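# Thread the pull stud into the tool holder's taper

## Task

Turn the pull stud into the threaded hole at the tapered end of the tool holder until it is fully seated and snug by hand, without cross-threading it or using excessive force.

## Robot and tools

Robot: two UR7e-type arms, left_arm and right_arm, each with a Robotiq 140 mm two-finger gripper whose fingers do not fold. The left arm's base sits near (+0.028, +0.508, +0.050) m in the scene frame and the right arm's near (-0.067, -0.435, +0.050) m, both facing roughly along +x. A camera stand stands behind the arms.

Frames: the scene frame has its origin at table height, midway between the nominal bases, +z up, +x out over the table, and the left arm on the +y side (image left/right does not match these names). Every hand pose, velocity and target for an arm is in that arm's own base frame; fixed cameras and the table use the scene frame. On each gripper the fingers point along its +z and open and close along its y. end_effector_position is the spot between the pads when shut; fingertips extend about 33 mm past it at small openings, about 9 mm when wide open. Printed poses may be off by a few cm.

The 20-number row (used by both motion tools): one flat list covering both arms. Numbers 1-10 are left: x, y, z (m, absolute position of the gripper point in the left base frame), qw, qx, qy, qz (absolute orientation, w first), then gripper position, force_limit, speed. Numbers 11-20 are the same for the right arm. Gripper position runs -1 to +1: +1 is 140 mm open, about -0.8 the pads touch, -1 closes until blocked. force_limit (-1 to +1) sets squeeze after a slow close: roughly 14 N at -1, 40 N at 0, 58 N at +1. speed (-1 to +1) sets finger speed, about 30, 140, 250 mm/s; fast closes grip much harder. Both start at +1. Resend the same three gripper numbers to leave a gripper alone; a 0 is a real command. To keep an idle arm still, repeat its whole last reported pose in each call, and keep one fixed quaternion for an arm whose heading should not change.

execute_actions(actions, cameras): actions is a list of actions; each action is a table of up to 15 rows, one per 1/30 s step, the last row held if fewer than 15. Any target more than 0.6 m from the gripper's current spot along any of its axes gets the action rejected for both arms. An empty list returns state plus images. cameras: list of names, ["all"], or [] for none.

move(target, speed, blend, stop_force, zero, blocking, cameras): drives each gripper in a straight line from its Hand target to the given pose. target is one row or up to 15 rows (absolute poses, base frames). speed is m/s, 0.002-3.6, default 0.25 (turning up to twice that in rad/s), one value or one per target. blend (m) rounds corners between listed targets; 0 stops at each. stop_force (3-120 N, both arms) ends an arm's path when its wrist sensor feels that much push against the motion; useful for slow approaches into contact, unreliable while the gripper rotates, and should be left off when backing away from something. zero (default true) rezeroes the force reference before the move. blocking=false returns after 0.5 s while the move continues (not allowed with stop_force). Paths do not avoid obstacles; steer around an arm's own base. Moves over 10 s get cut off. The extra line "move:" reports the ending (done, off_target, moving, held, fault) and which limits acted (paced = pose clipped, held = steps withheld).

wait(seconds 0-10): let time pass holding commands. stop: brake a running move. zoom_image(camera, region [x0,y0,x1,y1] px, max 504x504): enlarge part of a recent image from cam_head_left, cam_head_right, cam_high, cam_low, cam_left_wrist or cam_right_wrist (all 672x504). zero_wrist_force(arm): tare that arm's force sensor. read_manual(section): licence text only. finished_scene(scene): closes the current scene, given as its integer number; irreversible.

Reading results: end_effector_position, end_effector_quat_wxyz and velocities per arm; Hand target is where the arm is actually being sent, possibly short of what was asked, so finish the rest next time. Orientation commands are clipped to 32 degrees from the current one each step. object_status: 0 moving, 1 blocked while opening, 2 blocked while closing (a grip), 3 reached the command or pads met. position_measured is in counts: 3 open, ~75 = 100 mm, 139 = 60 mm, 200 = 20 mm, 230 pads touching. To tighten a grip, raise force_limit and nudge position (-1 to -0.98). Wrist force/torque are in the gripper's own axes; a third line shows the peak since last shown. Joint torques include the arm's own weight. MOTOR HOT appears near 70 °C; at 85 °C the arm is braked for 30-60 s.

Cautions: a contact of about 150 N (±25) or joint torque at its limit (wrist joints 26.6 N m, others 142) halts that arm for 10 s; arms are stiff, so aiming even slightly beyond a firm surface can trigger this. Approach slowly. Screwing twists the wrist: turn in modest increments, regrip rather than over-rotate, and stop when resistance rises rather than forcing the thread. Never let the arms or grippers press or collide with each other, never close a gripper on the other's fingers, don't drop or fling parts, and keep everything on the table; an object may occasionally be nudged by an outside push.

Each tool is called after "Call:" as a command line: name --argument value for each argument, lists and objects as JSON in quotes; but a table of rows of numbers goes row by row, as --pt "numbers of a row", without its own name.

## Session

Call:
execute_actions --actions '[]'

Call:
zoom_image --camera "cam_low" --region '[360, 200, 620, 380]'

Scene clock: 0.00 s.
left_arm: end_effector_position=(+0.1357, +0.0020, +0.3243) position_measured=3 object_status=3 end_effector_quat_wxyz=(+0.678, -0.075, -0.663, +0.310) | right_arm: end_effector_position=(+0.3914, +0.1795, +0.1970) position_measured=3 object_status=3 end_effector_quat_wxyz=(+0.063, +0.860, +0.288, +0.417)
Joint positions: left_arm=[-0.083 -1.361 1.865 -0.383 -1.967 0.588] | right_arm=[0.033 -2.196 2.688 -2.928 -1.464 2.578]
Joint velocities: within noise
Joint torques (N m): no reading
Wrist force (N): no reading
Wrist torque (N m): no reading
Wrist force, peak (N): no reading
Hand target: left_arm +0.1357, +0.0020, +0.3243; +0.678, -0.075, -0.663, +0.310 | right_arm +0.3914, +0.1795, +0.1970; +0.063, +0.860, +0.288, +0.417
Tool commands: left_gripper/position=+1.0 left_gripper/force_limit=+1.0 left_gripper/speed=+1.0 right_gripper/position=+1.0 right_gripper/force_limit=+1.0 right_gripper/speed=+1.0

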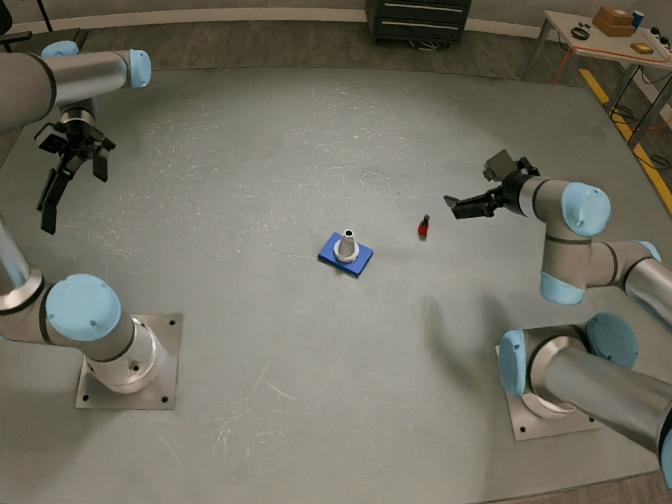

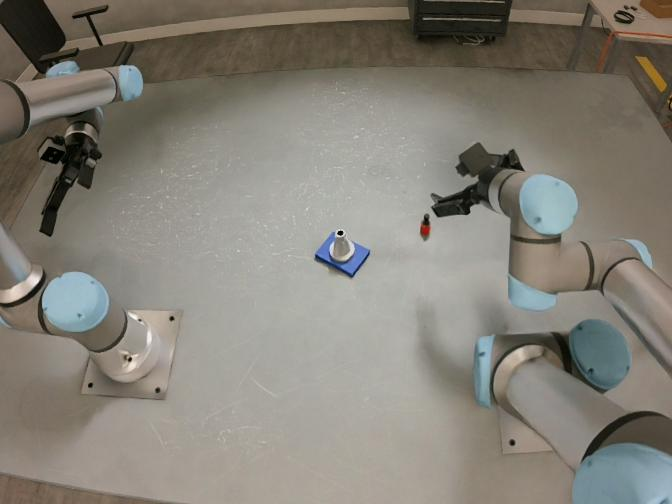

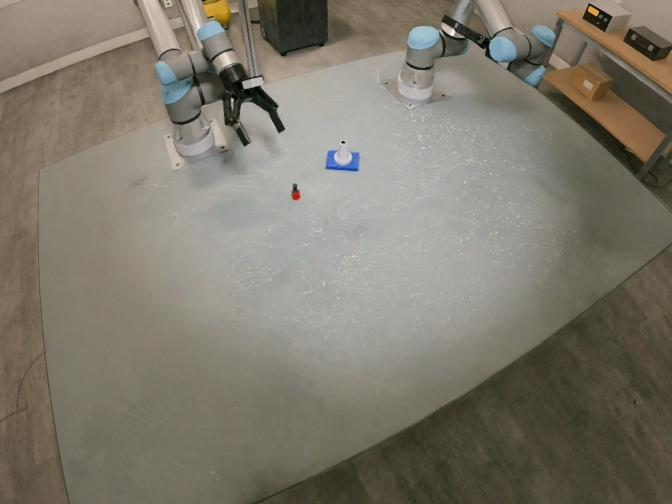

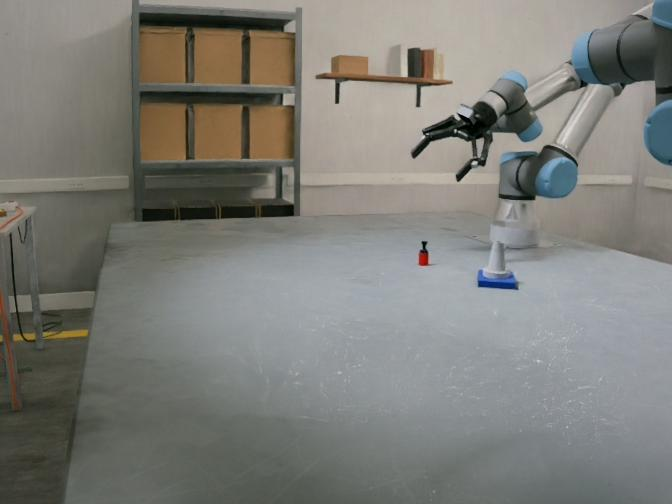

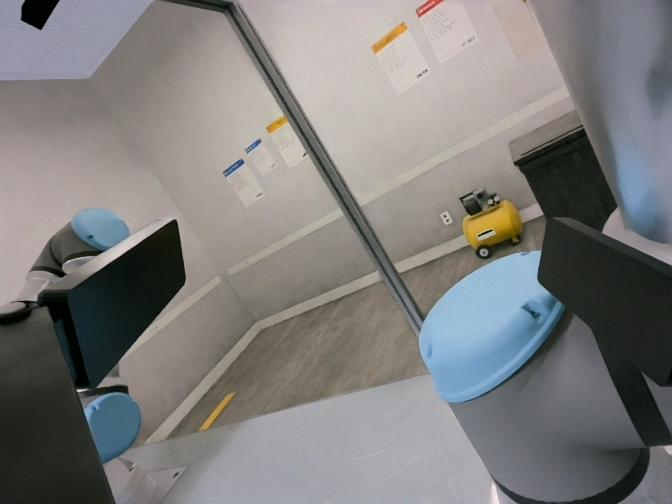

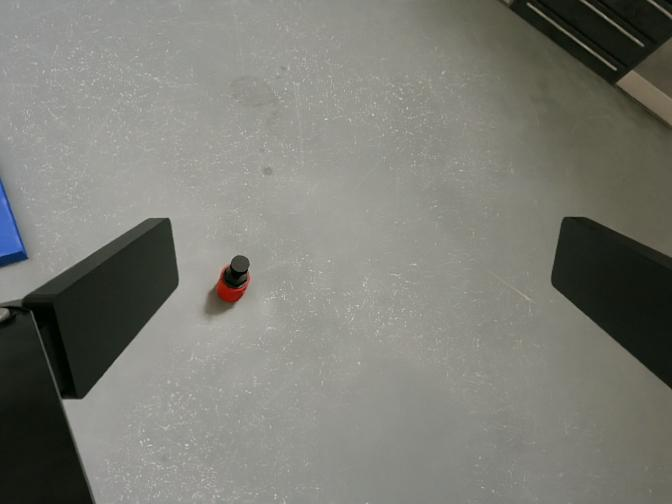

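Scaled by 1.938 from the camera's 672x504 image, which has a finer 960x720 frame.

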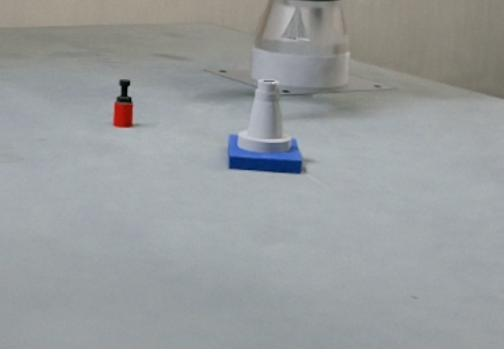

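Call:
move --target '[0.1357,0.0020,0.3243,0.678,-0.075,-0.663,0.310,1,1,1,0.43,0.33,0.33,0,1,0,0,1,1,1]' --speed 0.3 --cameras '["cam_right_wrist"]'

Scene clock: 8.17 s.
left_arm: end_effector_position=(+0.1357, +0.0020, +0.3243) position_measured=3 object_status=3 end_effector_quat_wxyz=(+0.678, -0.075, -0.663, +0.310) | right_arm: end_effector_position=(+0.4301, +0.3299, +0.3299) position_measured=3 object_status=3 end_effector_quat_wxyz=(+0.000, +1.000, +0.000, +0.000)
Joint positions: left_arm=[-0.083 -1.361 1.865 -0.384 -1.967 0.588] | right_arm=[0.406 -1.483 1.342 -1.43 -1.571 3.548]
Joint torques (N m): left_arm=[9.84 -36.17 -24.36 -0.23 -1.07 -1.77] | right_arm=[6.46 -31.63 -34.41 -1.35 -0.67 0.21]
Wrist force (N): left_arm=[0.0 -0.1 0.2] | right_arm=[-1.6 0.4 -0.8]
Wrist torque (N m): left_arm=[-0.02 0.01 0.06] | right_arm=[0.13 0.11 0.30]
Wrist force, peak (N): left_arm=[-0.3 0.6 0.1] | right_arm=[-1.5 1.2 -1.3]
Hand target: left_arm +0.1357, +0.0020, +0.3243; +0.678, -0.075, -0.663, +0.310 | right_arm +0.4300, +0.3300, +0.3300; +0.000, +1.000, +0.000, +0.000
Off the commanded pose: left_arm 0.000 m, 0 deg | right_arm 0.000 m, 0 deg.
move: done
Images, in order (width x height): cam_right_wrist 672x504.

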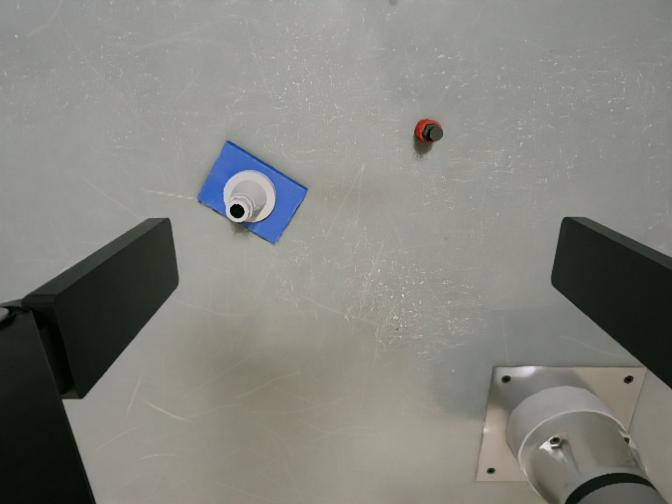

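Call:
move --target '[0.1357,0.0020,0.3243,0.678,-0.075,-0.663,0.310,1,1,1,0.452,0.239,0.06,0,1,0,0,0,-0.5,0]' --speed 0.3 --cameras '["cam_right_wrist"]'

Call:
move --pt "0.1357 0.0020 0.3243 0.678 -0.075 -0.663 0.310 1 1 1 0.452 0.239 0.06 0 0.7071 0.7071 0 0 -0.5 0" --pt "0.1357 0.0020 0.3243 0.678 -0.075 -0.663 0.310 1 1 1 0.452 0.239 0.06 0 0 1 0 0 -0.5 0" --pt "0.1357 0.0020 0.3243 0.678 -0.075 -0.663 0.310 1 1 1 0.452 0.239 0.06 0 -0.7071 0.7071 0 0 -0.5 0" --pt "0.1357 0.0020 0.3243 0.678 -0.075 -0.663 0.310 1 1 1 0.452 0.239 0.06 0 1 0 0 0 -0.5 0" --pt "0.1357 0.0020 0.3243 0.678 -0.075 -0.663 0.310 1 1 1 0.452 0.239 0.06 0 0.7071 0.7071 0 0 -0.5 0" --pt "0.1357 0.0020 0.3243 0.678 -0.075 -0.663 0.310 1 1 1 0.452 0.239 0.06 0 0 1 0 0 -0.5 0" --speed 1 --blend 0.01 --cameras '["cam_right_wrist","cam_low"]'

Call:
zoom_image --camera "cam_low" --region '[370, 180, 490, 290]'

Scene clock: 26.63 s.
left_arm: end_effector_position=(+0.1357, +0.0020, +0.3243) position_measured=3 object_status=3 end_effector_quat_wxyz=(+0.678, -0.075, -0.663, +0.310) | right_arm: end_effector_position=(+0.4520, +0.2390, +0.0600) position_measured=129 object_status=3 end_effector_quat_wxyz=(+0.000, +1.000, +0.000, +0.000)
Joint positions: left_arm=[-0.083 -1.361 1.865 -0.384 -1.967 0.588] | right_arm=[0.223 -1.42 1.99 -2.14 -1.571 3.364]
Joint torques (N m): left_arm=[9.41 -34.51 -23.91 -0.03 -2 -1.21] | right_arm=[5.79 -35.97 -18.07 -4.31 0.5 0.74]
Wrist force (N): left_arm=[-0.2 0.1 0.3] | right_arm=[-1.6 0.2 -0.9]
Wrist torque (N m): left_arm=[0.01 0.03 0.05] | right_arm=[0.10 0.14 0.32]
Wrist force, peak (N): left_arm=[0.0 0.6 -0.3] | right_arm=[-2.2 -0.8 -4.2]
Hand target: left_arm +0.1357, +0.0020, +0.3243; +0.678, -0.075, -0.663, +0.310 | right_arm +0.4520, +0.2390, +0.0600; +0.000, +1.000, +0.000, +0.000
Off the commanded pose: left_arm 0.000 m, 0 deg | right_arm 0.000 m, 0 deg.
move: done
Images, in order (width x height): cam_right_wrist 672x504.

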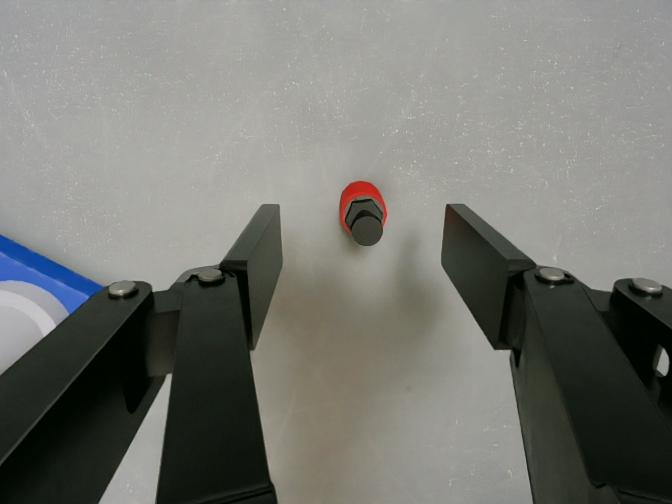

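Scene clock: 32.13 s.
left_arm: end_effector_position=(+0.1357, +0.0020, +0.3243) position_measured=3 object_status=3 end_effector_quat_wxyz=(+0.678, -0.075, -0.663, +0.310) | right_arm: end_effector_position=(+0.4520, +0.2390, +0.0600) position_measured=129 object_status=3 end_effector_quat_wxyz=(+0.000, +0.000, +1.000, +0.000)
Joint positions: left_arm=[-0.083 -1.361 1.865 -0.384 -1.967 0.588] | right_arm=[0.223 -1.42 1.99 -2.141 -1.571 -6.06]
Joint torques (N m): left_arm=[9.08 -33.53 -24.7 0.25 -2.1 -0.6] | right_arm=[-4.25 -40.08 -15.81 -1.39 0.15 -0.68]
Wrist force (N): left_arm=[-0.2 0.2 0.1] | right_arm=[-2.0 0.3 -1.0]
Wrist torque (N m): left_arm=[0.03 0.02 0.05] | right_arm=[0.08 0.23 0.26]
Wrist force, peak (N): left_arm=[0.1 0.7 0.2] | right_arm=[-2.0 0.7 -1.2]
Hand target: left_arm +0.1357, +0.0020, +0.3243; +0.678, -0.075, -0.663, +0.310 | right_arm +0.4520, +0.2390, +0.0600; +0.000, +0.000, +1.000, +0.000
Off the commanded pose: left_arm 0.000 m, 0 deg | right_arm 0.000 m, 0 deg.
move: done
Images, in order (width x height): cam_low 672x504, cam_right_wrist 672x504.

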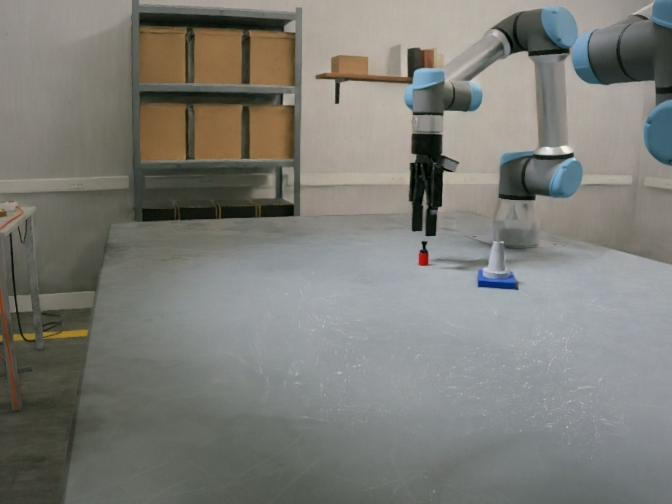

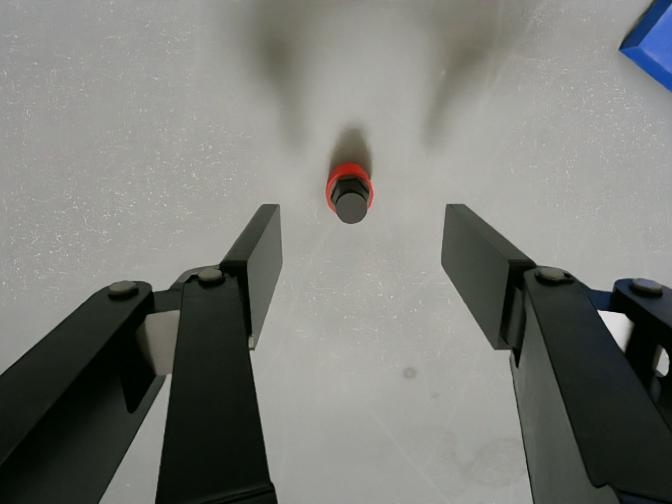

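Scaled by 4.200 from the camera's 672x504 image, which has a finer 960x720 frame.

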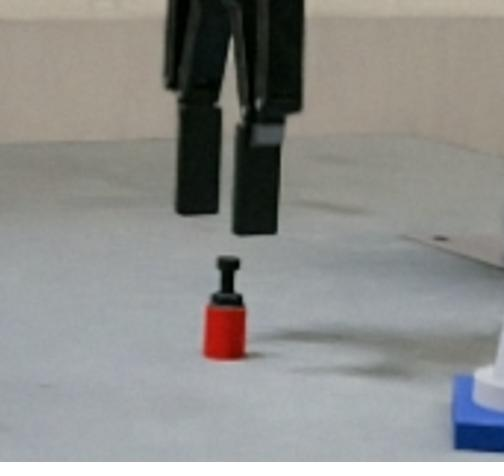

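Call:
move --pt "0.1357 0.0020 0.3243 0.678 -0.075 -0.663 0.310 1 1 1 0.4464 0.2349 0.06 0 0 1 0 0 -0.5 0" --pt "0.1357 0.0020 0.3243 0.678 -0.075 -0.663 0.310 1 1 1 0.4464 0.2349 0.028 0 0 1 0 0 -0.5 0" --pt "0.1357 0.0020 0.3243 0.678 -0.075 -0.663 0.310 1 1 1 0.4464 0.2349 0.028 0 0 1 0 -1 -0.3 -1" --speed 0.1

Call:
wait --seconds 1.5 --cameras '["cam_right_wrist","cam_low"]'

Call:
zoom_image --camera "cam_low" --region '[370, 180, 490, 290]'

Scene clock: 46.50 s.
left_arm: end_effector_position=(+0.1357, +0.0020, +0.3243) position_measured=3 object_status=3 end_effector_quat_wxyz=(+0.678, -0.075, -0.663, +0.310) | right_arm: end_effector_position=(+0.4464, +0.2349, +0.0280) position_measured=210 object_status=0 end_effector_quat_wxyz=(+0.000, +0.000, +1.000, +0.000)
Joint positions: left_arm=[-0.083 -1.361 1.865 -0.384 -1.967 0.588] | right_arm=[0.217 -1.387 2.05 -2.233 -1.571 -6.066]
Joint torques (N m): left_arm=[8.68 -33.01 -24.66 0.4 -2.06 -0.04] | right_arm=[6.79 -40.06 -29.26 -4.1 1.48 0.63]
Wrist force (N): left_arm=[0.0 0.1 0.0] | right_arm=[-1.3 0.1 -2.5]
Wrist torque (N m): left_arm=[0.02 0.01 0.06] | right_arm=[0.11 0.13 0.37]
Wrist force, peak (N): left_arm=[-0.4 0.4 0.3] | right_arm=[-1.8 0.1 -2.6]
Hand target: left_arm +0.1357, +0.0020, +0.3243; +0.678, -0.075, -0.663, +0.310 | right_arm +0.4464, +0.2349, +0.0280; +0.000, +0.000, +1.000, +0.000
Off the commanded pose: left_arm 0.000 m, 0 deg | right_arm 0.000 m, 0 deg.
move: done

Scene clock: 48.00 s.
left_arm: end_effector_position=(+0.1357, +0.0020, +0.3243) position_measured=3 object_status=3 end_effector_quat_wxyz=(+0.678, -0.075, -0.663, +0.310) | right_arm: end_effector_position=(+0.4464, +0.2349, +0.0280) position_measured=210 object_status=2 end_effector_quat_wxyz=(+0.000, +0.000, +1.000, +0.000)
Joint positions: left_arm=[-0.083 -1.361 1.865 -0.384 -1.967 0.588] | right_arm=[0.217 -1.387 2.05 -2.233 -1.571 -6.066]
Joint torques (N m): left_arm=[9.76 -32.1 -24.3 0.52 -2.16 0.29] | right_arm=[7.82 -36.04 -25.66 -3.51 1.56 0.35]
Wrist force (N): left_arm=[0.1 0.0 0.2] | right_arm=[-1.3 0.0 -2.3]
Wrist torque (N m): left_arm=[-0.01 -0.02 0.05] | right_arm=[0.08 0.12 0.38]
Wrist force, peak (N): left_arm=[-0.1 0.6 0.0] | right_arm=[-1.4 0.2 -2.7]
Hand target: left_arm +0.1357, +0.0020, +0.3243; +0.678, -0.075, -0.663, +0.310 | right_arm +0.4464, +0.2349, +0.0280; +0.000, +0.000, +1.000, +0.000
Tool commands: left_gripper/position=+1.0 left_gripper/force_limit=+1.0 left_gripper/speed=+1.0 right_gripper/position=-1.0 right_gripper/force_limit=-0.3 right_gripper/speed=-1.0
Off the commanded pose: left_arm 0.000 m, 0 deg | right_arm 0.000 m, 0 deg.
wait: 1.50 s; at rest by 0.17 s
Images, in order (width x height): cam_low 672x504, cam_right_wrist 672x504.

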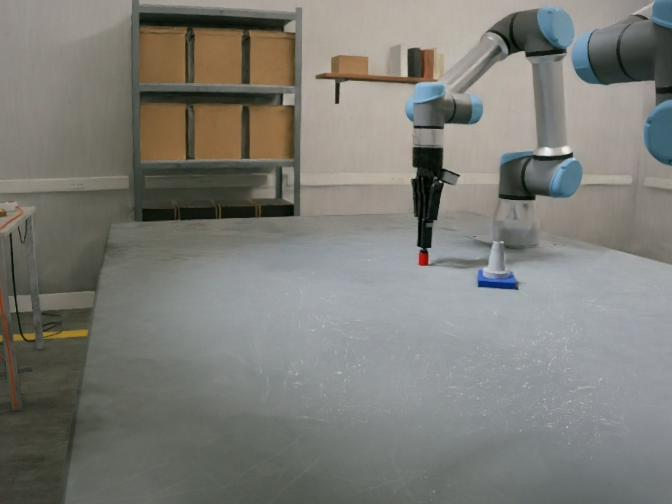

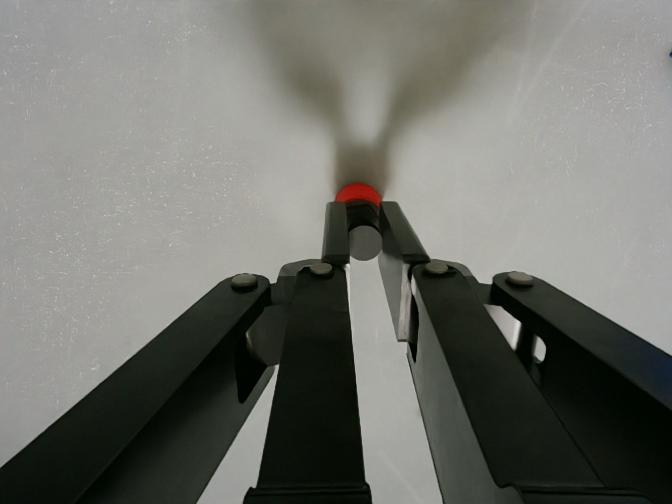

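Scaled by 4.200 from the camera's 672x504 image, which has a finer 960x720 frame.

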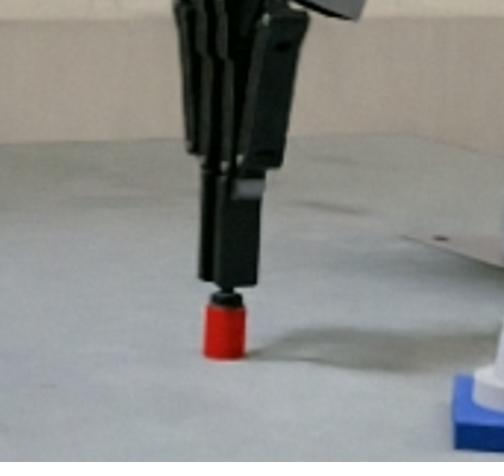

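Call:
move --pt "0.1357 0.0020 0.3243 0.678 -0.075 -0.663 0.310 1 1 1 0.4464 0.2349 0.028 0 0 1 0 -0.98 0.4 -1" --pt "0.1357 0.0020 0.3243 0.678 -0.075 -0.663 0.310 1 1 1 0.4464 0.2349 0.16 0 0 1 0 -0.98 0.4 -1" --pt "0.1357 0.0020 0.3243 0.678 -0.075 -0.663 0.310 1 1 1 0.3748 0.4433 0.16 0 0 1 0 -0.98 0.4 -1" --speed '[0.1,0.1,0.2]' --cameras '["cam_right_wrist"]'

Call:
zoom_image --camera "cam_right_wrist" --region '[270, 140, 450, 320]'

Call:
move --target '[0.1357,0.0020,0.3243,0.678,-0.075,-0.663,0.310,1,1,1,0.3748,0.4433,0.16,0,0.7071,0.7071,0,-0.98,0.4,-1]' --speed 0.6 --cameras '["cam_right_wrist","cam_low","cam_head_left"]'

Call:
zoom_image --camera "cam_right_wrist" --region '[270, 140, 450, 320]'

Call:
zoom_image --camera "cam_low" --region '[460, 210, 540, 300]'

Scene clock: 65.77 s.
left_arm: end_effector_position=(+0.1357, +0.0020, +0.3243) position_measured=3 object_status=3 end_effector_quat_wxyz=(+0.678, -0.075, -0.663, +0.310) | right_arm: end_effector_position=(+0.3748, +0.4432, +0.1599) position_measured=212 object_status=2 end_effector_quat_wxyz=(+0.000, +0.000, +1.000, +0.000)
Joint positions: left_arm=[-0.083 -1.361 1.865 -0.384 -1.967 0.588] | right_arm=[0.637 -1.362 1.639 -1.847 -1.571 -5.646]
Joint torques (N m): left_arm=[9.25 -30.77 -23.64 0.83 -2.11 0.96] | right_arm=[4.28 -44.66 -22.28 -4.22 -0.45 0]
Wrist force (N): left_arm=[0.3 0.2 0.2] | right_arm=[-1.0 0.2 -1.0]
Wrist torque (N m): left_arm=[0.05 -0.06 0.05] | right_arm=[0.07 -0.01 0.34]
Wrist force, peak (N): left_arm=[0.0 0.6 -0.2] | right_arm=[-0.6 -0.4 -6.8]
Hand target: left_arm +0.1357, +0.0020, +0.3243; +0.678, -0.075, -0.663, +0.310 | right_arm +0.3748, +0.4433, +0.1600; +0.000, +0.000, +1.000, +0.000
Off the commanded pose: left_arm 0.000 m, 0 deg | right_arm 0.000 m, 0 deg.
move: done
Images, in order (width x height): cam_right_wrist 672x504.

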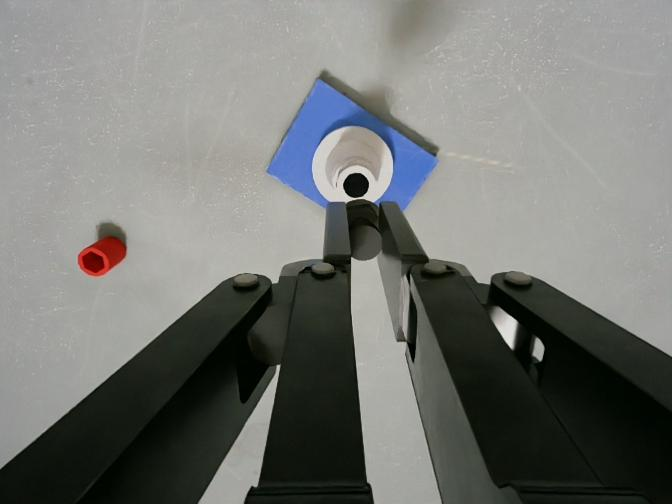

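Scaled by 2.800 from the camera's 672x504 image, which has a finer 960x720 frame.

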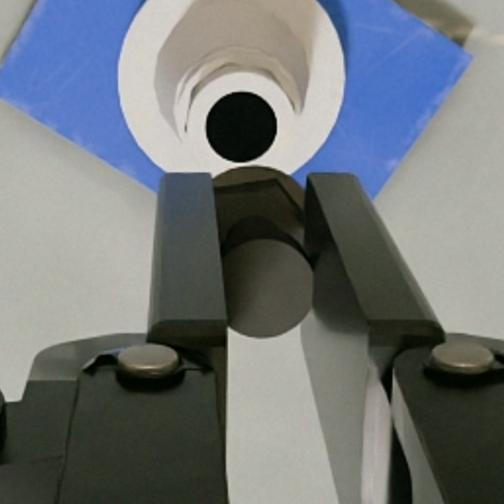

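Scene clock: 67.70 s.
left_arm: end_effector_position=(+0.1357, +0.0020, +0.3243) position_measured=3 object_status=3 end_effector_quat_wxyz=(+0.678, -0.075, -0.663, +0.310) | right_arm: end_effector_position=(+0.3748, +0.4433, +0.1600) position_measured=212 object_status=2 end_effector_quat_wxyz=(+0.000, +0.707, +0.707, +0.000)
Joint positions: left_arm=[-0.083 -1.361 1.865 -0.384 -1.967 0.588] | right_arm=[0.637 -1.362 1.639 -1.848 -1.571 -4.075]
Joint torques (N m): left_arm=[8.92 -30.54 -24.41 0.91 -2.08 1.15] | right_arm=[4.25 -21.94 -34.41 -1.19 -0.28 0.77]
Wrist force (N): left_arm=[0.0 -0.3 0.2] | right_arm=[-1.1 0.7 -0.6]
Wrist torque (N m): left_arm=[-0.05 -0.01 0.06] | right_arm=[0.21 -0.02 0.36]
Wrist force, peak (N): left_arm=[0.1 0.5 0.3] | right_arm=[-1.5 0.7 -0.5]
Hand target: left_arm +0.1357, +0.0020, +0.3243; +0.678, -0.075, -0.663, +0.310 | right_arm +0.3748, +0.4433, +0.1600; +0.000, +0.707, +0.707, +0.000
Off the commanded pose: left_arm 0.000 m, 0 deg | right_arm 0.000 m, 0 deg.
move: done
Images, in order (width x height): cam_head_left 672x504, cam_low 672x504, cam_right_wrist 672x504.

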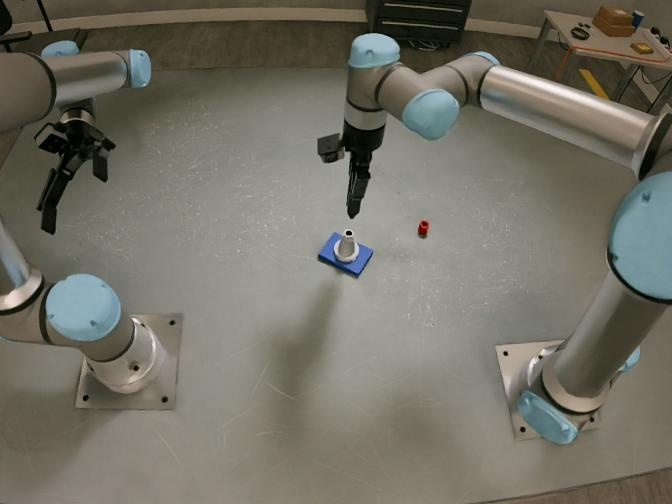

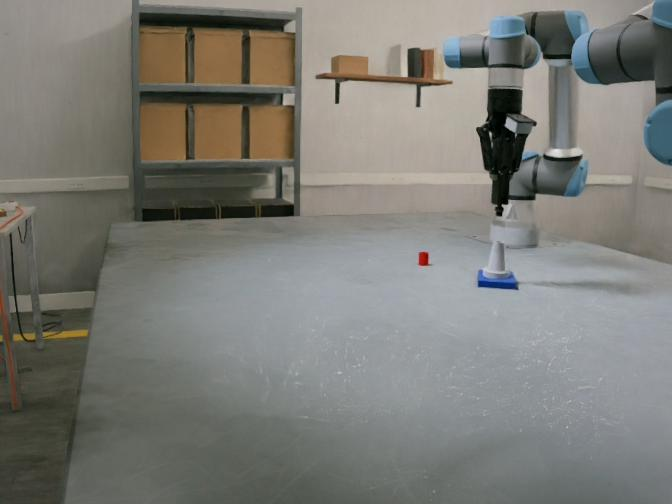

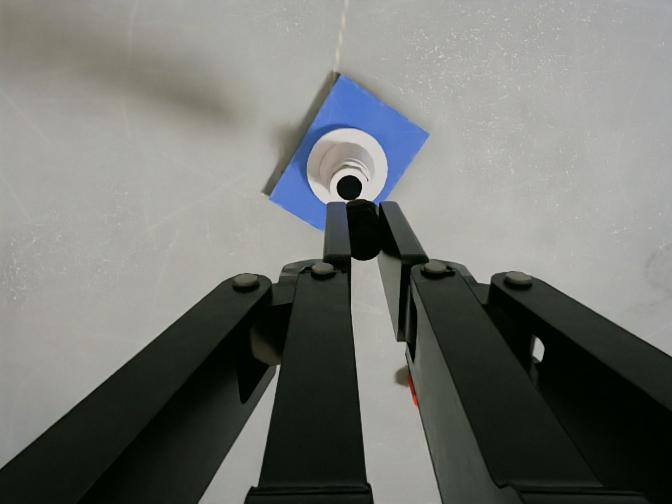

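Scaled by 2.800 from the camera's 672x504 image, which has a finer 960x720 frame.

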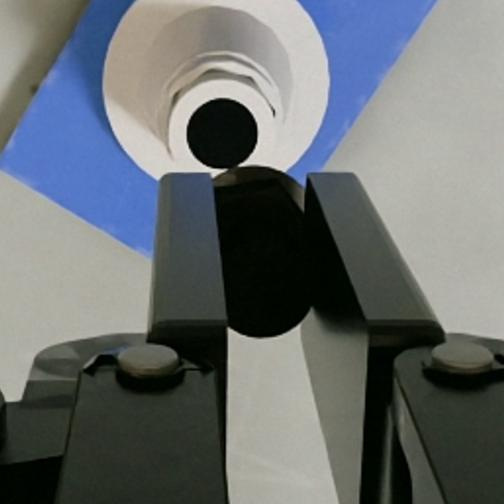

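Scaled by 5.600 from the camera's 672x504 image, which has a finer 960x720 frame.

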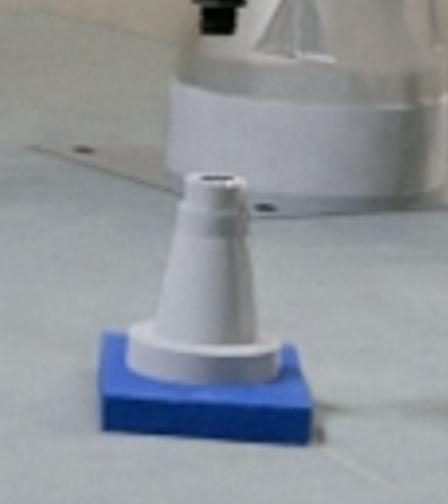

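Call:
move --pt "0.1357 0.0020 0.3243 0.678 -0.075 -0.663 0.310 1 1 1 0.3719 0.4451 0.15 0 0 1 0 -0.98 0.4 -1" --pt "0.1357 0.0020 0.3243 0.678 -0.075 -0.663 0.310 1 1 1 0.3719 0.4451 0.113 0 0 1 0 -0.98 0.4 -1" --speed '[0.5,0.08]' --cameras '["cam_right_wrist","cam_low","cam_head_left","cam_head_right"]'

Call:
zoom_image --camera "cam_right_wrist" --region '[270, 140, 450, 320]'

Call:
zoom_image --camera "cam_low" --region '[460, 200, 540, 290]'

Call:
zoom_image --camera "cam_head_left" --region '[320, 190, 380, 250]'

Call:
zoom_image --camera "cam_head_right" --region '[310, 190, 370, 250]'

Scene clock: 83.03 s.
left_arm: end_effector_position=(+0.1357, +0.0020, +0.3243) position_measured=3 object_status=3 end_effector_quat_wxyz=(+0.678, -0.075, -0.663, +0.310) | right_arm: end_effector_position=(+0.3719, +0.4451, +0.1129) position_measured=212 object_status=2 end_effector_quat_wxyz=(+0.000, +0.000, +1.000, +0.000)
Joint positions: left_arm=[-0.083 -1.361 1.865 -0.384 -1.967 0.588] | right_arm=[0.643 -1.326 1.721 -1.965 -1.571 -5.64]
Joint torques (N m): left_arm=[8.56 -29.2 -24.7 1.18 -1.99 1.59] | right_arm=[-8.71 -47 -33.39 -1.31 -1.87 -1.38]
Wrist force (N): left_arm=[0.1 0.0 0.0] | right_arm=[-1.4 0.4 -1.0]
Wrist torque (N m): left_arm=[0.01 -0.02 0.06] | right_arm=[0.14 0.05 0.21]
Wrist force, peak (N): left_arm=[0.0 0.6 0.3] | right_arm=[-1.2 0.1 -2.6]
Hand target: left_arm +0.1357, +0.0020, +0.3243; +0.678, -0.075, -0.663, +0.310 | right_arm +0.3719, +0.4451, +0.1130; +0.000, +0.000, +1.000, +0.000
Off the commanded pose: left_arm 0.000 m, 0 deg | right_arm 0.000 m, 0 deg.
move: done
Images, in order (width x height): cam_head_left 672x504, cam_head_right 672x504, cam_low 672x504, cam_right_wrist 672x504.

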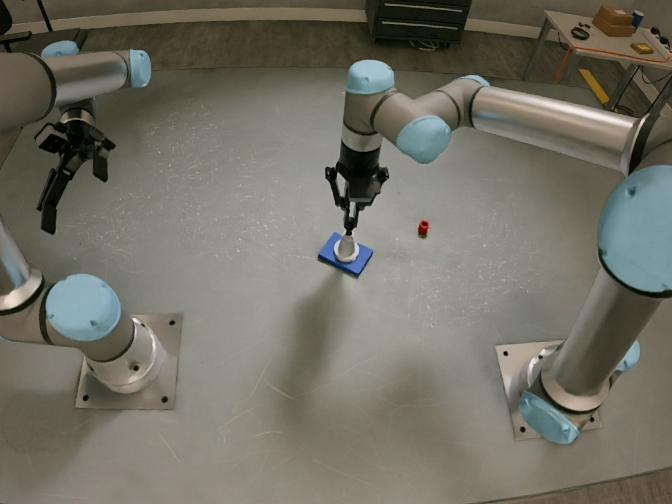

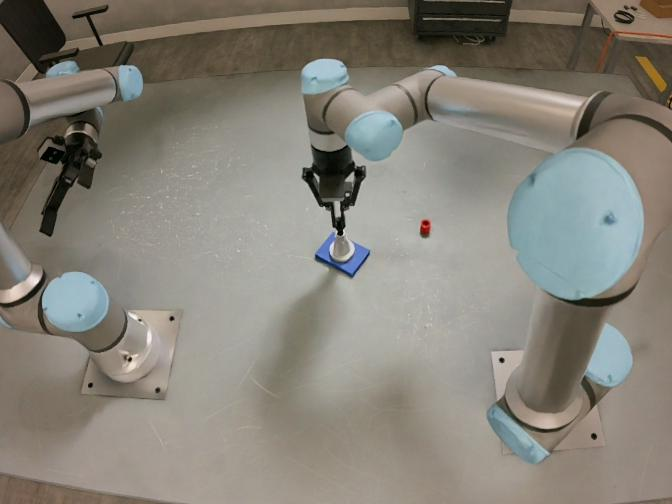

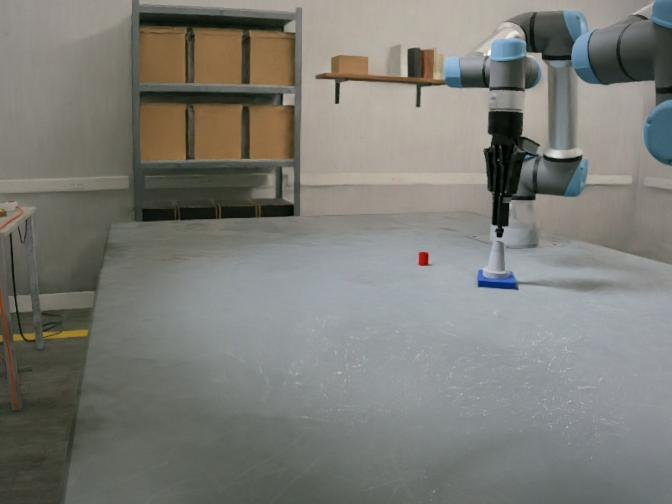

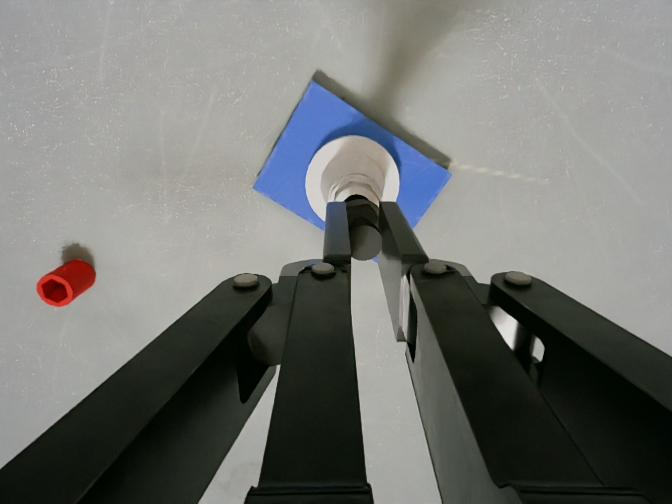

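Scaled by 2.800 from the camera's 672x504 image, which has a finer 960x720 frame.

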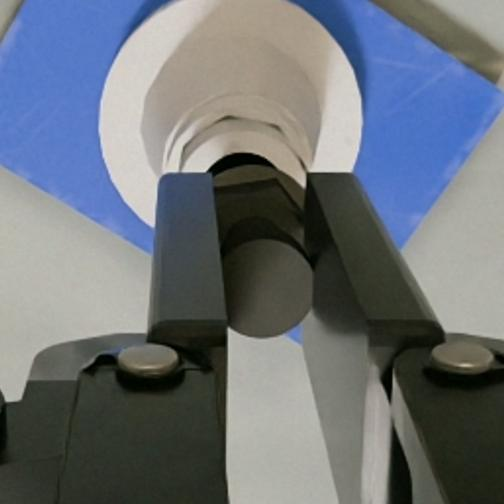

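Scaled by 5.600 from the camera's 672x504 image, which has a finer 960x720 frame.

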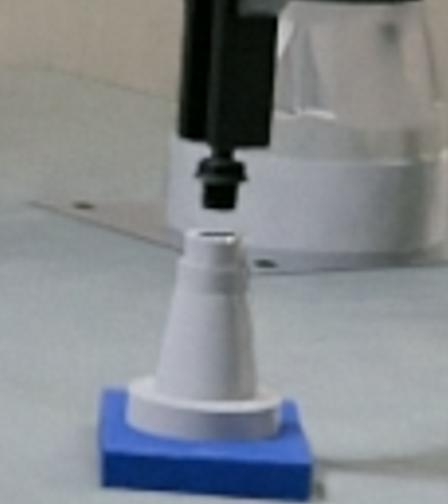

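Scaled by 8.400 from the camera's 672x504 image, which has a finer 960x720 frame.

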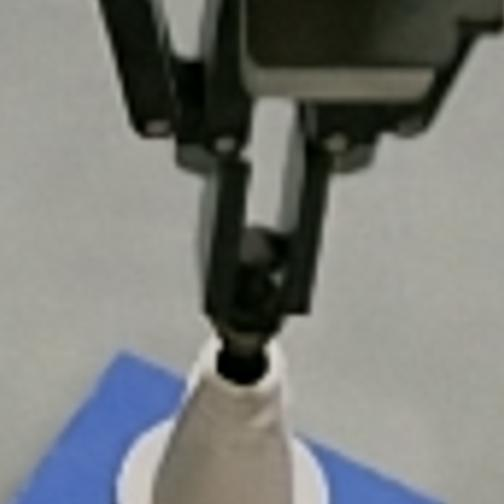

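Scaled by 8.400 from the camera's 672x504 image, which has a finer 960x720 frame.

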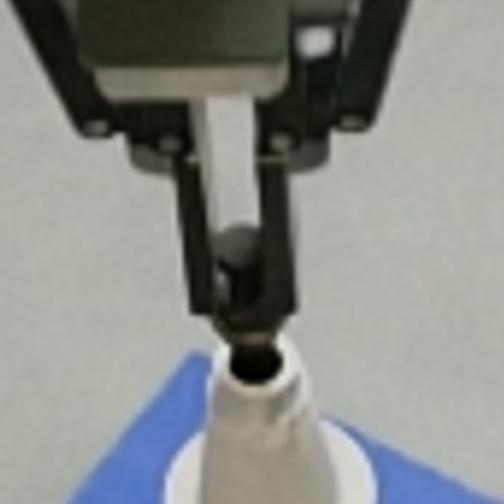

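Call:
move --pt "0.1357 0.0020 0.3243 0.678 -0.075 -0.663 0.310 1 1 1 0.3719 0.4441 0.113 0 0 1 0 -0.98 0.4 -1" --pt "0.1357 0.0020 0.3243 0.678 -0.075 -0.663 0.310 1 1 1 0.3719 0.4441 0.093 0 0 1 0 -0.98 0.4 -1" --speed 0.006 --stop_force 4 --cameras '["cam_low","cam_head_left","cam_right_wrist"]'

Call:
zoom_image --camera "cam_low" --region '[460, 200, 540, 290]'

Call:
zoom_image --camera "cam_head_left" --region '[320, 190, 380, 250]'

Call:
zoom_image --camera "cam_right_wrist" --region '[310, 150, 410, 250]'

Scene clock: 102.53 s.
left_arm: end_effector_position=(+0.1357, +0.0020, +0.3243) position_measured=3 object_status=3 end_effector_quat_wxyz=(+0.678, -0.075, -0.663, +0.310) | right_arm: end_effector_position=(+0.3719, +0.4441, +0.0997) position_measured=212 object_status=2 end_effector_quat_wxyz=(+0.000, +0.000, +1.000, +0.000)
Joint positions: left_arm=[-0.083 -1.361 1.865 -0.384 -1.967 0.588] | right_arm=[0.641 -1.316 1.744 -1.999 -1.571 -5.642]
Joint torques (N m): left_arm=[8.45 -27.46 -24.13 1.37 -2.02 1.53] | right_arm=[7.36 -44.32 -29.77 -0.93 -1.2 0.46]
Wrist force (N): left_arm=[-0.1 0.3 0.0] | right_arm=[-2.1 2.4 -5.1]
Wrist torque (N m): left_arm=[0.07 0.01 0.06] | right_arm=[0.09 0.11 0.34]
Wrist force, peak (N): left_arm=[0.1 0.6 -0.4] | right_arm=[-1.7 1.8 -12.8]
Hand target: left_arm +0.1357, +0.0020, +0.3243; +0.678, -0.075, -0.663, +0.310 | right_arm +0.3719, +0.4441, +0.0997; +0.000, +0.000, +1.000, +0.000
Off the commanded pose: left_arm 0.000 m, 0 deg | right_arm 0.007 m, 0 deg.
move: contact (right_arm); path passed 1 of 2 targets
Images, in order (width x height): cam_head_left 672x504, cam_low 672x504, cam_right_wrist 672x504.

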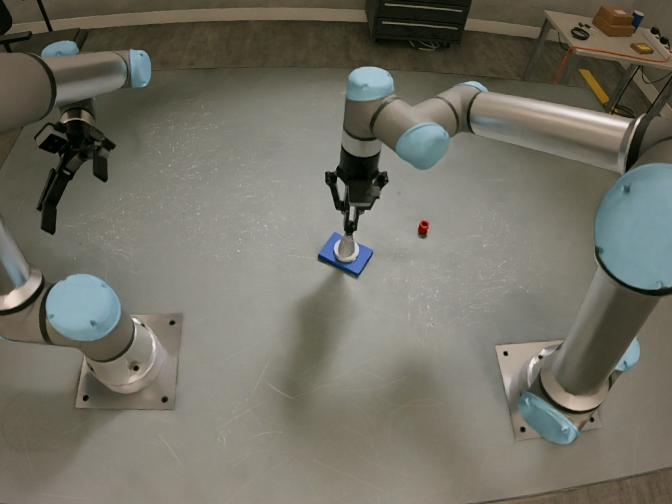

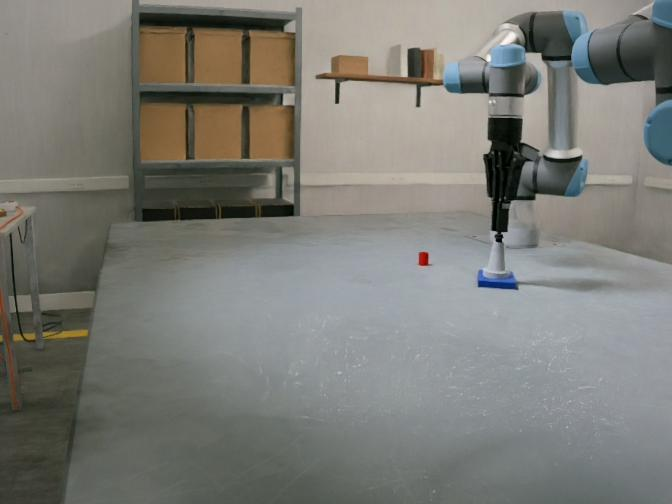

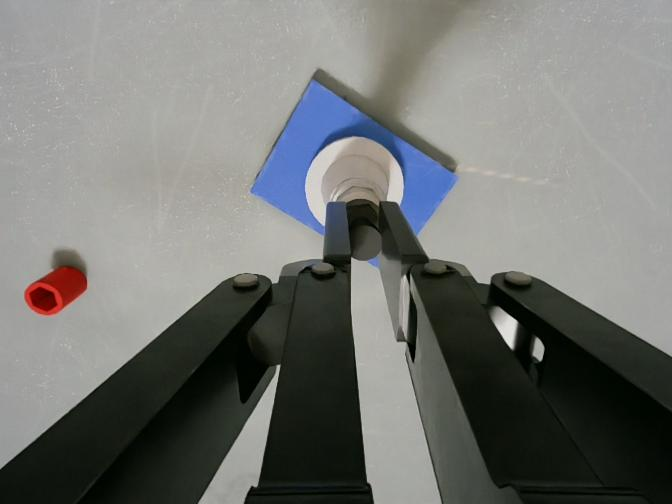

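Scaled by 5.600 from the camera's 672x504 image, which has a finer 960x720 frame.

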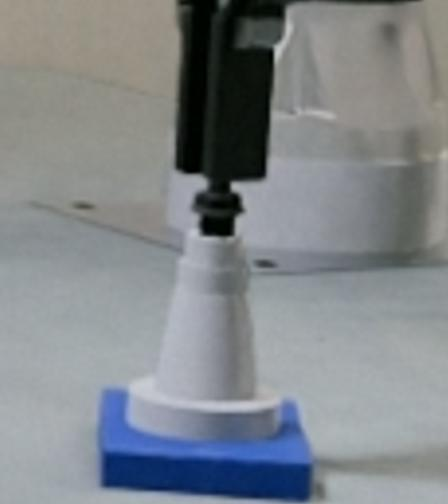

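Scaled by 8.400 from the camera's 672x504 image, which has a finer 960x720 frame.

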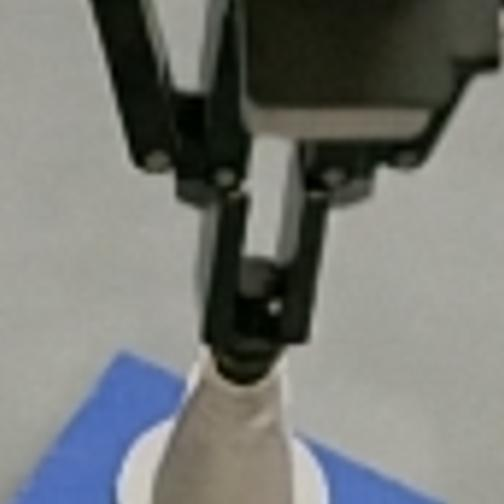

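Scaled by 5.040 from the camera's 672x504 image, which has a finer 960x720 frame.

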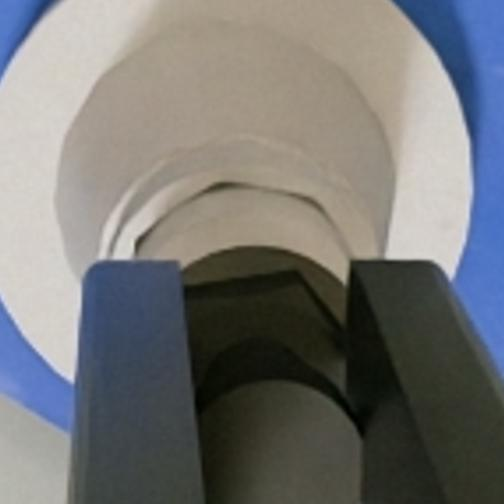

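Call:
move --pt "0.1357 0.0020 0.3243 0.678 -0.075 -0.663 0.310 1 1 1 0.3709 0.4451 0.0996 0 0.7071 0.7071 0 -0.98 0.4 -1" --pt "0.1357 0.0020 0.3243 0.678 -0.075 -0.663 0.310 1 1 1 0.3719 0.4461 0.0991 0 1 0 0 -0.98 0.4 -1" --speed 0.4 --blend 0.01

Call:
move --target '[0.1357,0.0020,0.3243,0.678,-0.075,-0.663,0.310,1,1,1,0.3719,0.4461,0.093,0,1,0,0,-0.98,0.4,-1]' --speed 0.004 --stop_force 4

Scene clock: 118.60 s.
left_arm: end_effector_position=(+0.1357, +0.0020, +0.3243) position_measured=3 object_status=3 end_effector_quat_wxyz=(+0.678, -0.075, -0.663, +0.310) | right_arm: end_effector_position=(+0.3719, +0.4461, +0.0991) position_measured=212 object_status=2 end_effector_quat_wxyz=(+0.000, +1.000, +0.000, +0.000)
Joint positions: left_arm=[-0.083 -1.361 1.865 -0.384 -1.967 0.588] | right_arm=[0.644 -1.312 1.741 -2 -1.571 -2.497]
Joint torques (N m): left_arm=[7.86 -26.2 -23.99 1.77 -2.14 1.55] | right_arm=[21.23 -18.91 -29.23 -3.64 7.21 0.94]
Wrist force (N): left_arm=[0.4 0.1 0.1] | right_arm=[9.2 23.5 -16.0]
Wrist torque (N m): left_arm=[0.02 -0.08 0.07] | right_arm=[-0.29 -0.13 0.08]
Wrist force, peak (N): left_arm=[0.3 0.6 0.3] | right_arm=[-4.4 21.1 -25.1]
Hand target: left_arm +0.1357, +0.0020, +0.3243; +0.678, -0.075, -0.663, +0.310 | right_arm +0.3719, +0.4461, +0.0991; +0.000, +1.000, +0.000, +0.000
Off the commanded pose: left_arm 0.000 m, 0 deg | right_arm 0.000 m, 0 deg.
move: done

Scene clock: 119.40 s.
left_arm: end_effector_position=(+0.1357, +0.0020, +0.3243) position_measured=3 object_status=3 end_effector_quat_wxyz=(+0.678, -0.075, -0.663, +0.310) | right_arm: end_effector_position=(+0.3720, +0.4461, +0.0990) position_measured=212 object_status=2 end_effector_quat_wxyz=(+0.000, +1.000, +0.000, +0.000)
Joint positions: left_arm=[-0.083 -1.361 1.865 -0.384 -1.967 0.588] | right_arm=[0.644 -1.311 1.741 -2 -1.571 -2.497]
Joint torques (N m): left_arm=[7.51 -26.1 -24.54 1.69 -2.09 1.58] | right_arm=[21.15 -33.44 -26.61 -1.83 8.35 0.1]
Wrist force (N): left_arm=[-0.2 0.3 0.0] | right_arm=[8.0 24.3 -22.8]
Wrist torque (N m): left_arm=[0.07 0.04 0.05] | right_arm=[-0.36 -0.14 0.07]
Wrist force, peak (N): left_arm=[0.3 0.6 -0.2] | right_arm=[5.8 27.1 -25.8]
Hand target: left_arm +0.1357, +0.0020, +0.3243; +0.678, -0.075, -0.663, +0.310 | right_arm +0.3720, +0.4461, +0.0990; +0.000, +1.000, +0.000, +0.000
Off the commanded pose: left_arm 0.000 m, 0 deg | right_arm 0.006 m, 0 deg.
move: contact (right_arm)

Call:
move --target '[0.1357,0.0020,0.3243,0.678,-0.075,-0.663,0.310,1,1,1,0.3723,0.4443,0.0992,0,1,0,0,-0.98,0.4,-1]' --speed 0.02

Scene clock: 125.83 s.
left_arm: end_effector_position=(+0.1357, +0.0020, +0.3243) position_measured=3 object_status=3 end_effector_quat_wxyz=(+0.678, -0.075, -0.663, +0.310) | right_arm: end_effector_position=(+0.3722, +0.4443, +0.0992) position_measured=212 object_status=2 end_effector_quat_wxyz=(+0.000, +1.000, +0.000, +0.000)
Joint positions: left_arm=[-0.083 -1.361 1.865 -0.384 -1.967 0.588] | right_arm=[0.641 -1.314 1.744 -2 -1.571 -2.5]
Joint torques (N m): left_arm=[7.09 -25.24 -24.35 1.95 -2.11 1.55] | right_arm=[-8.08 -45.84 -19.52 -3.4 -2.32 -0.87]
Wrist force (N): left_arm=[0.2 0.2 -0.1] | right_arm=[-0.8 -2.5 -0.8]
Wrist torque (N m): left_arm=[0.03 -0.04 0.05] | right_arm=[0.24 0.26 0.30]
Wrist force, peak (N): left_arm=[-0.5 0.1 0.3] | right_arm=[7.8 25.0 -22.8]
Hand target: left_arm +0.1357, +0.0020, +0.3243; +0.678, -0.075, -0.663, +0.310 | right_arm +0.3723, +0.4443, +0.0992; +0.000, +1.000, +0.000, +0.000
Off the commanded pose: left_arm 0.000 m, 0 deg | right_arm 0.000 m, 0 deg.
move: done

Call:
move --target '[0.1357,0.0020,0.3243,0.678,-0.075,-0.663,0.310,1,1,1,0.3723,0.4444,0.092,0,1,0,0,-0.98,0.4,-1]' --speed 0.004 --stop_force 4

Scene clock: 130.40 s.
left_arm: end_effector_position=(+0.1357, +0.0020, +0.3243) position_measured=3 object_status=3 end_effector_quat_wxyz=(+0.678, -0.075, -0.663, +0.310) | right_arm: end_effector_position=(+0.3724, +0.4444, +0.0991) position_measured=212 object_status=2 end_effector_quat_wxyz=(+0.000, +1.000, +0.000, +0.000)
Joint positions: left_arm=[-0.083 -1.361 1.865 -0.384 -1.967 0.588] | right_arm=[0.641 -1.314 1.744 -2.001 -1.571 -2.5]
Joint torques (N m): left_arm=[7 -24 -24.41 1.88 -2.05 1.52] | right_arm=[-9.04 -45.3 -31.08 -1.01 -1.76 -0.02]
Wrist force (N): left_arm=[0.1 0.2 -0.2] | right_arm=[-2.0 -2.7 -4.5]
Wrist torque (N m): left_arm=[0.03 -0.02 0.06] | right_arm=[0.18 0.28 0.31]
Wrist force, peak (N): left_arm=[0.6 0.4 -0.2] | right_arm=[-1.5 -2.6 -10.5]
Hand target: left_arm +0.1357, +0.0020, +0.3243; +0.678, -0.075, -0.663, +0.310 | right_arm +0.3724, +0.4444, +0.0991; +0.000, +1.000, +0.000, +0.000
Off the commanded pose: left_arm 0.000 m, 0 deg | right_arm 0.007 m, 0 deg.
move: contact (right_arm)

Call:
move --pt "0.1357 0.0020 0.3243 0.678 -0.075 -0.663 0.310 1 1 1 0.3723 0.4444 0.0987 0 0.7071 -0.7071 0 -0.98 0.4 -1" --pt "0.1357 0.0020 0.3243 0.678 -0.075 -0.663 0.310 1 1 1 0.3723 0.4444 0.0983 0 0 -1 0 -0.98 0.4 -1" --speed 0.4 --blend 0.01

Call:
move --target '[0.1357,0.0020,0.3243,0.678,-0.075,-0.663,0.310,1,1,1,0.3723,0.4444,0.092,0,0,1,0,-0.98,0.4,-1]' --speed 0.004 --stop_force 4

Scene clock: 140.87 s.
left_arm: end_effector_position=(+0.1357, +0.0020, +0.3243) position_measured=3 object_status=3 end_effector_quat_wxyz=(+0.678, -0.075, -0.663, +0.310) | right_arm: end_effector_position=(+0.3723, +0.4444, +0.0983) position_measured=212 object_status=2 end_effector_quat_wxyz=(+0.000, +0.000, +1.000, +0.000)
Joint positions: left_arm=[-0.083 -1.361 1.865 -0.384 -1.967 0.588] | right_arm=[0.641 -1.313 1.745 -2.002 -1.571 0.641]
Joint torques (N m): left_arm=[7.08 -22.67 -24.46 2.4 -2.16 1.51] | right_arm=[-1.11 -23.55 -39.74 -4.94 -3.78 0.7]
Wrist force (N): left_arm=[0.0 0.1 0.0] | right_arm=[13.4 -1.5 -0.4]
Wrist torque (N m): left_arm=[0.02 0.01 0.06] | right_arm=[0.02 -0.08 0.24]
Wrist force, peak (N): left_arm=[-0.4 0.4 0.3] | right_arm=[14.0 -1.0 -0.1]
Hand target: left_arm +0.1357, +0.0020, +0.3243; +0.678, -0.075, -0.663, +0.310 | right_arm +0.3723, +0.4444, +0.0983; +0.000, +0.000, +1.000, +0.000
Off the commanded pose: left_arm 0.000 m, 0 deg | right_arm 0.000 m, 0 deg.
move: done

Scene clock: 141.67 s.
left_arm: end_effector_position=(+0.1357, +0.0020, +0.3243) position_measured=3 object_status=3 end_effector_quat_wxyz=(+0.678, -0.075, -0.663, +0.310) | right_arm: end_effector_position=(+0.3723, +0.4444, +0.0982) position_measured=212 object_status=2 end_effector_quat_wxyz=(+0.000, +0.000, +1.000, +0.000)
Joint positions: left_arm=[-0.083 -1.361 1.865 -0.384 -1.967 0.588] | right_arm=[0.641 -1.313 1.745 -2.002 -1.571 0.641]
Joint torques (N m): left_arm=[6.39 -22.78 -23.91 2.32 -2.06 1.53] | right_arm=[-1.66 -44.08 -36.45 -4.85 -3.65 0.14]
Wrist force (N): left_arm=[-0.1 -0.1 0.2] | right_arm=[15.7 -2.2 -8.8]
Wrist torque (N m): left_arm=[-0.01 0.02 0.06] | right_arm=[-0.02 -0.16 0.23]
Wrist force, peak (N): left_arm=[-0.1 0.5 -0.1] | right_arm=[17.9 -3.2 -8.7]
Hand target: left_arm +0.1357, +0.0020, +0.3243; +0.678, -0.075, -0.663, +0.310 | right_arm +0.3723, +0.4444, +0.0982; +0.000, +0.000, +1.000, +0.000
Off the commanded pose: left_arm 0.000 m, 0 deg | right_arm 0.006 m, 0 deg.
move: contact (right_arm)


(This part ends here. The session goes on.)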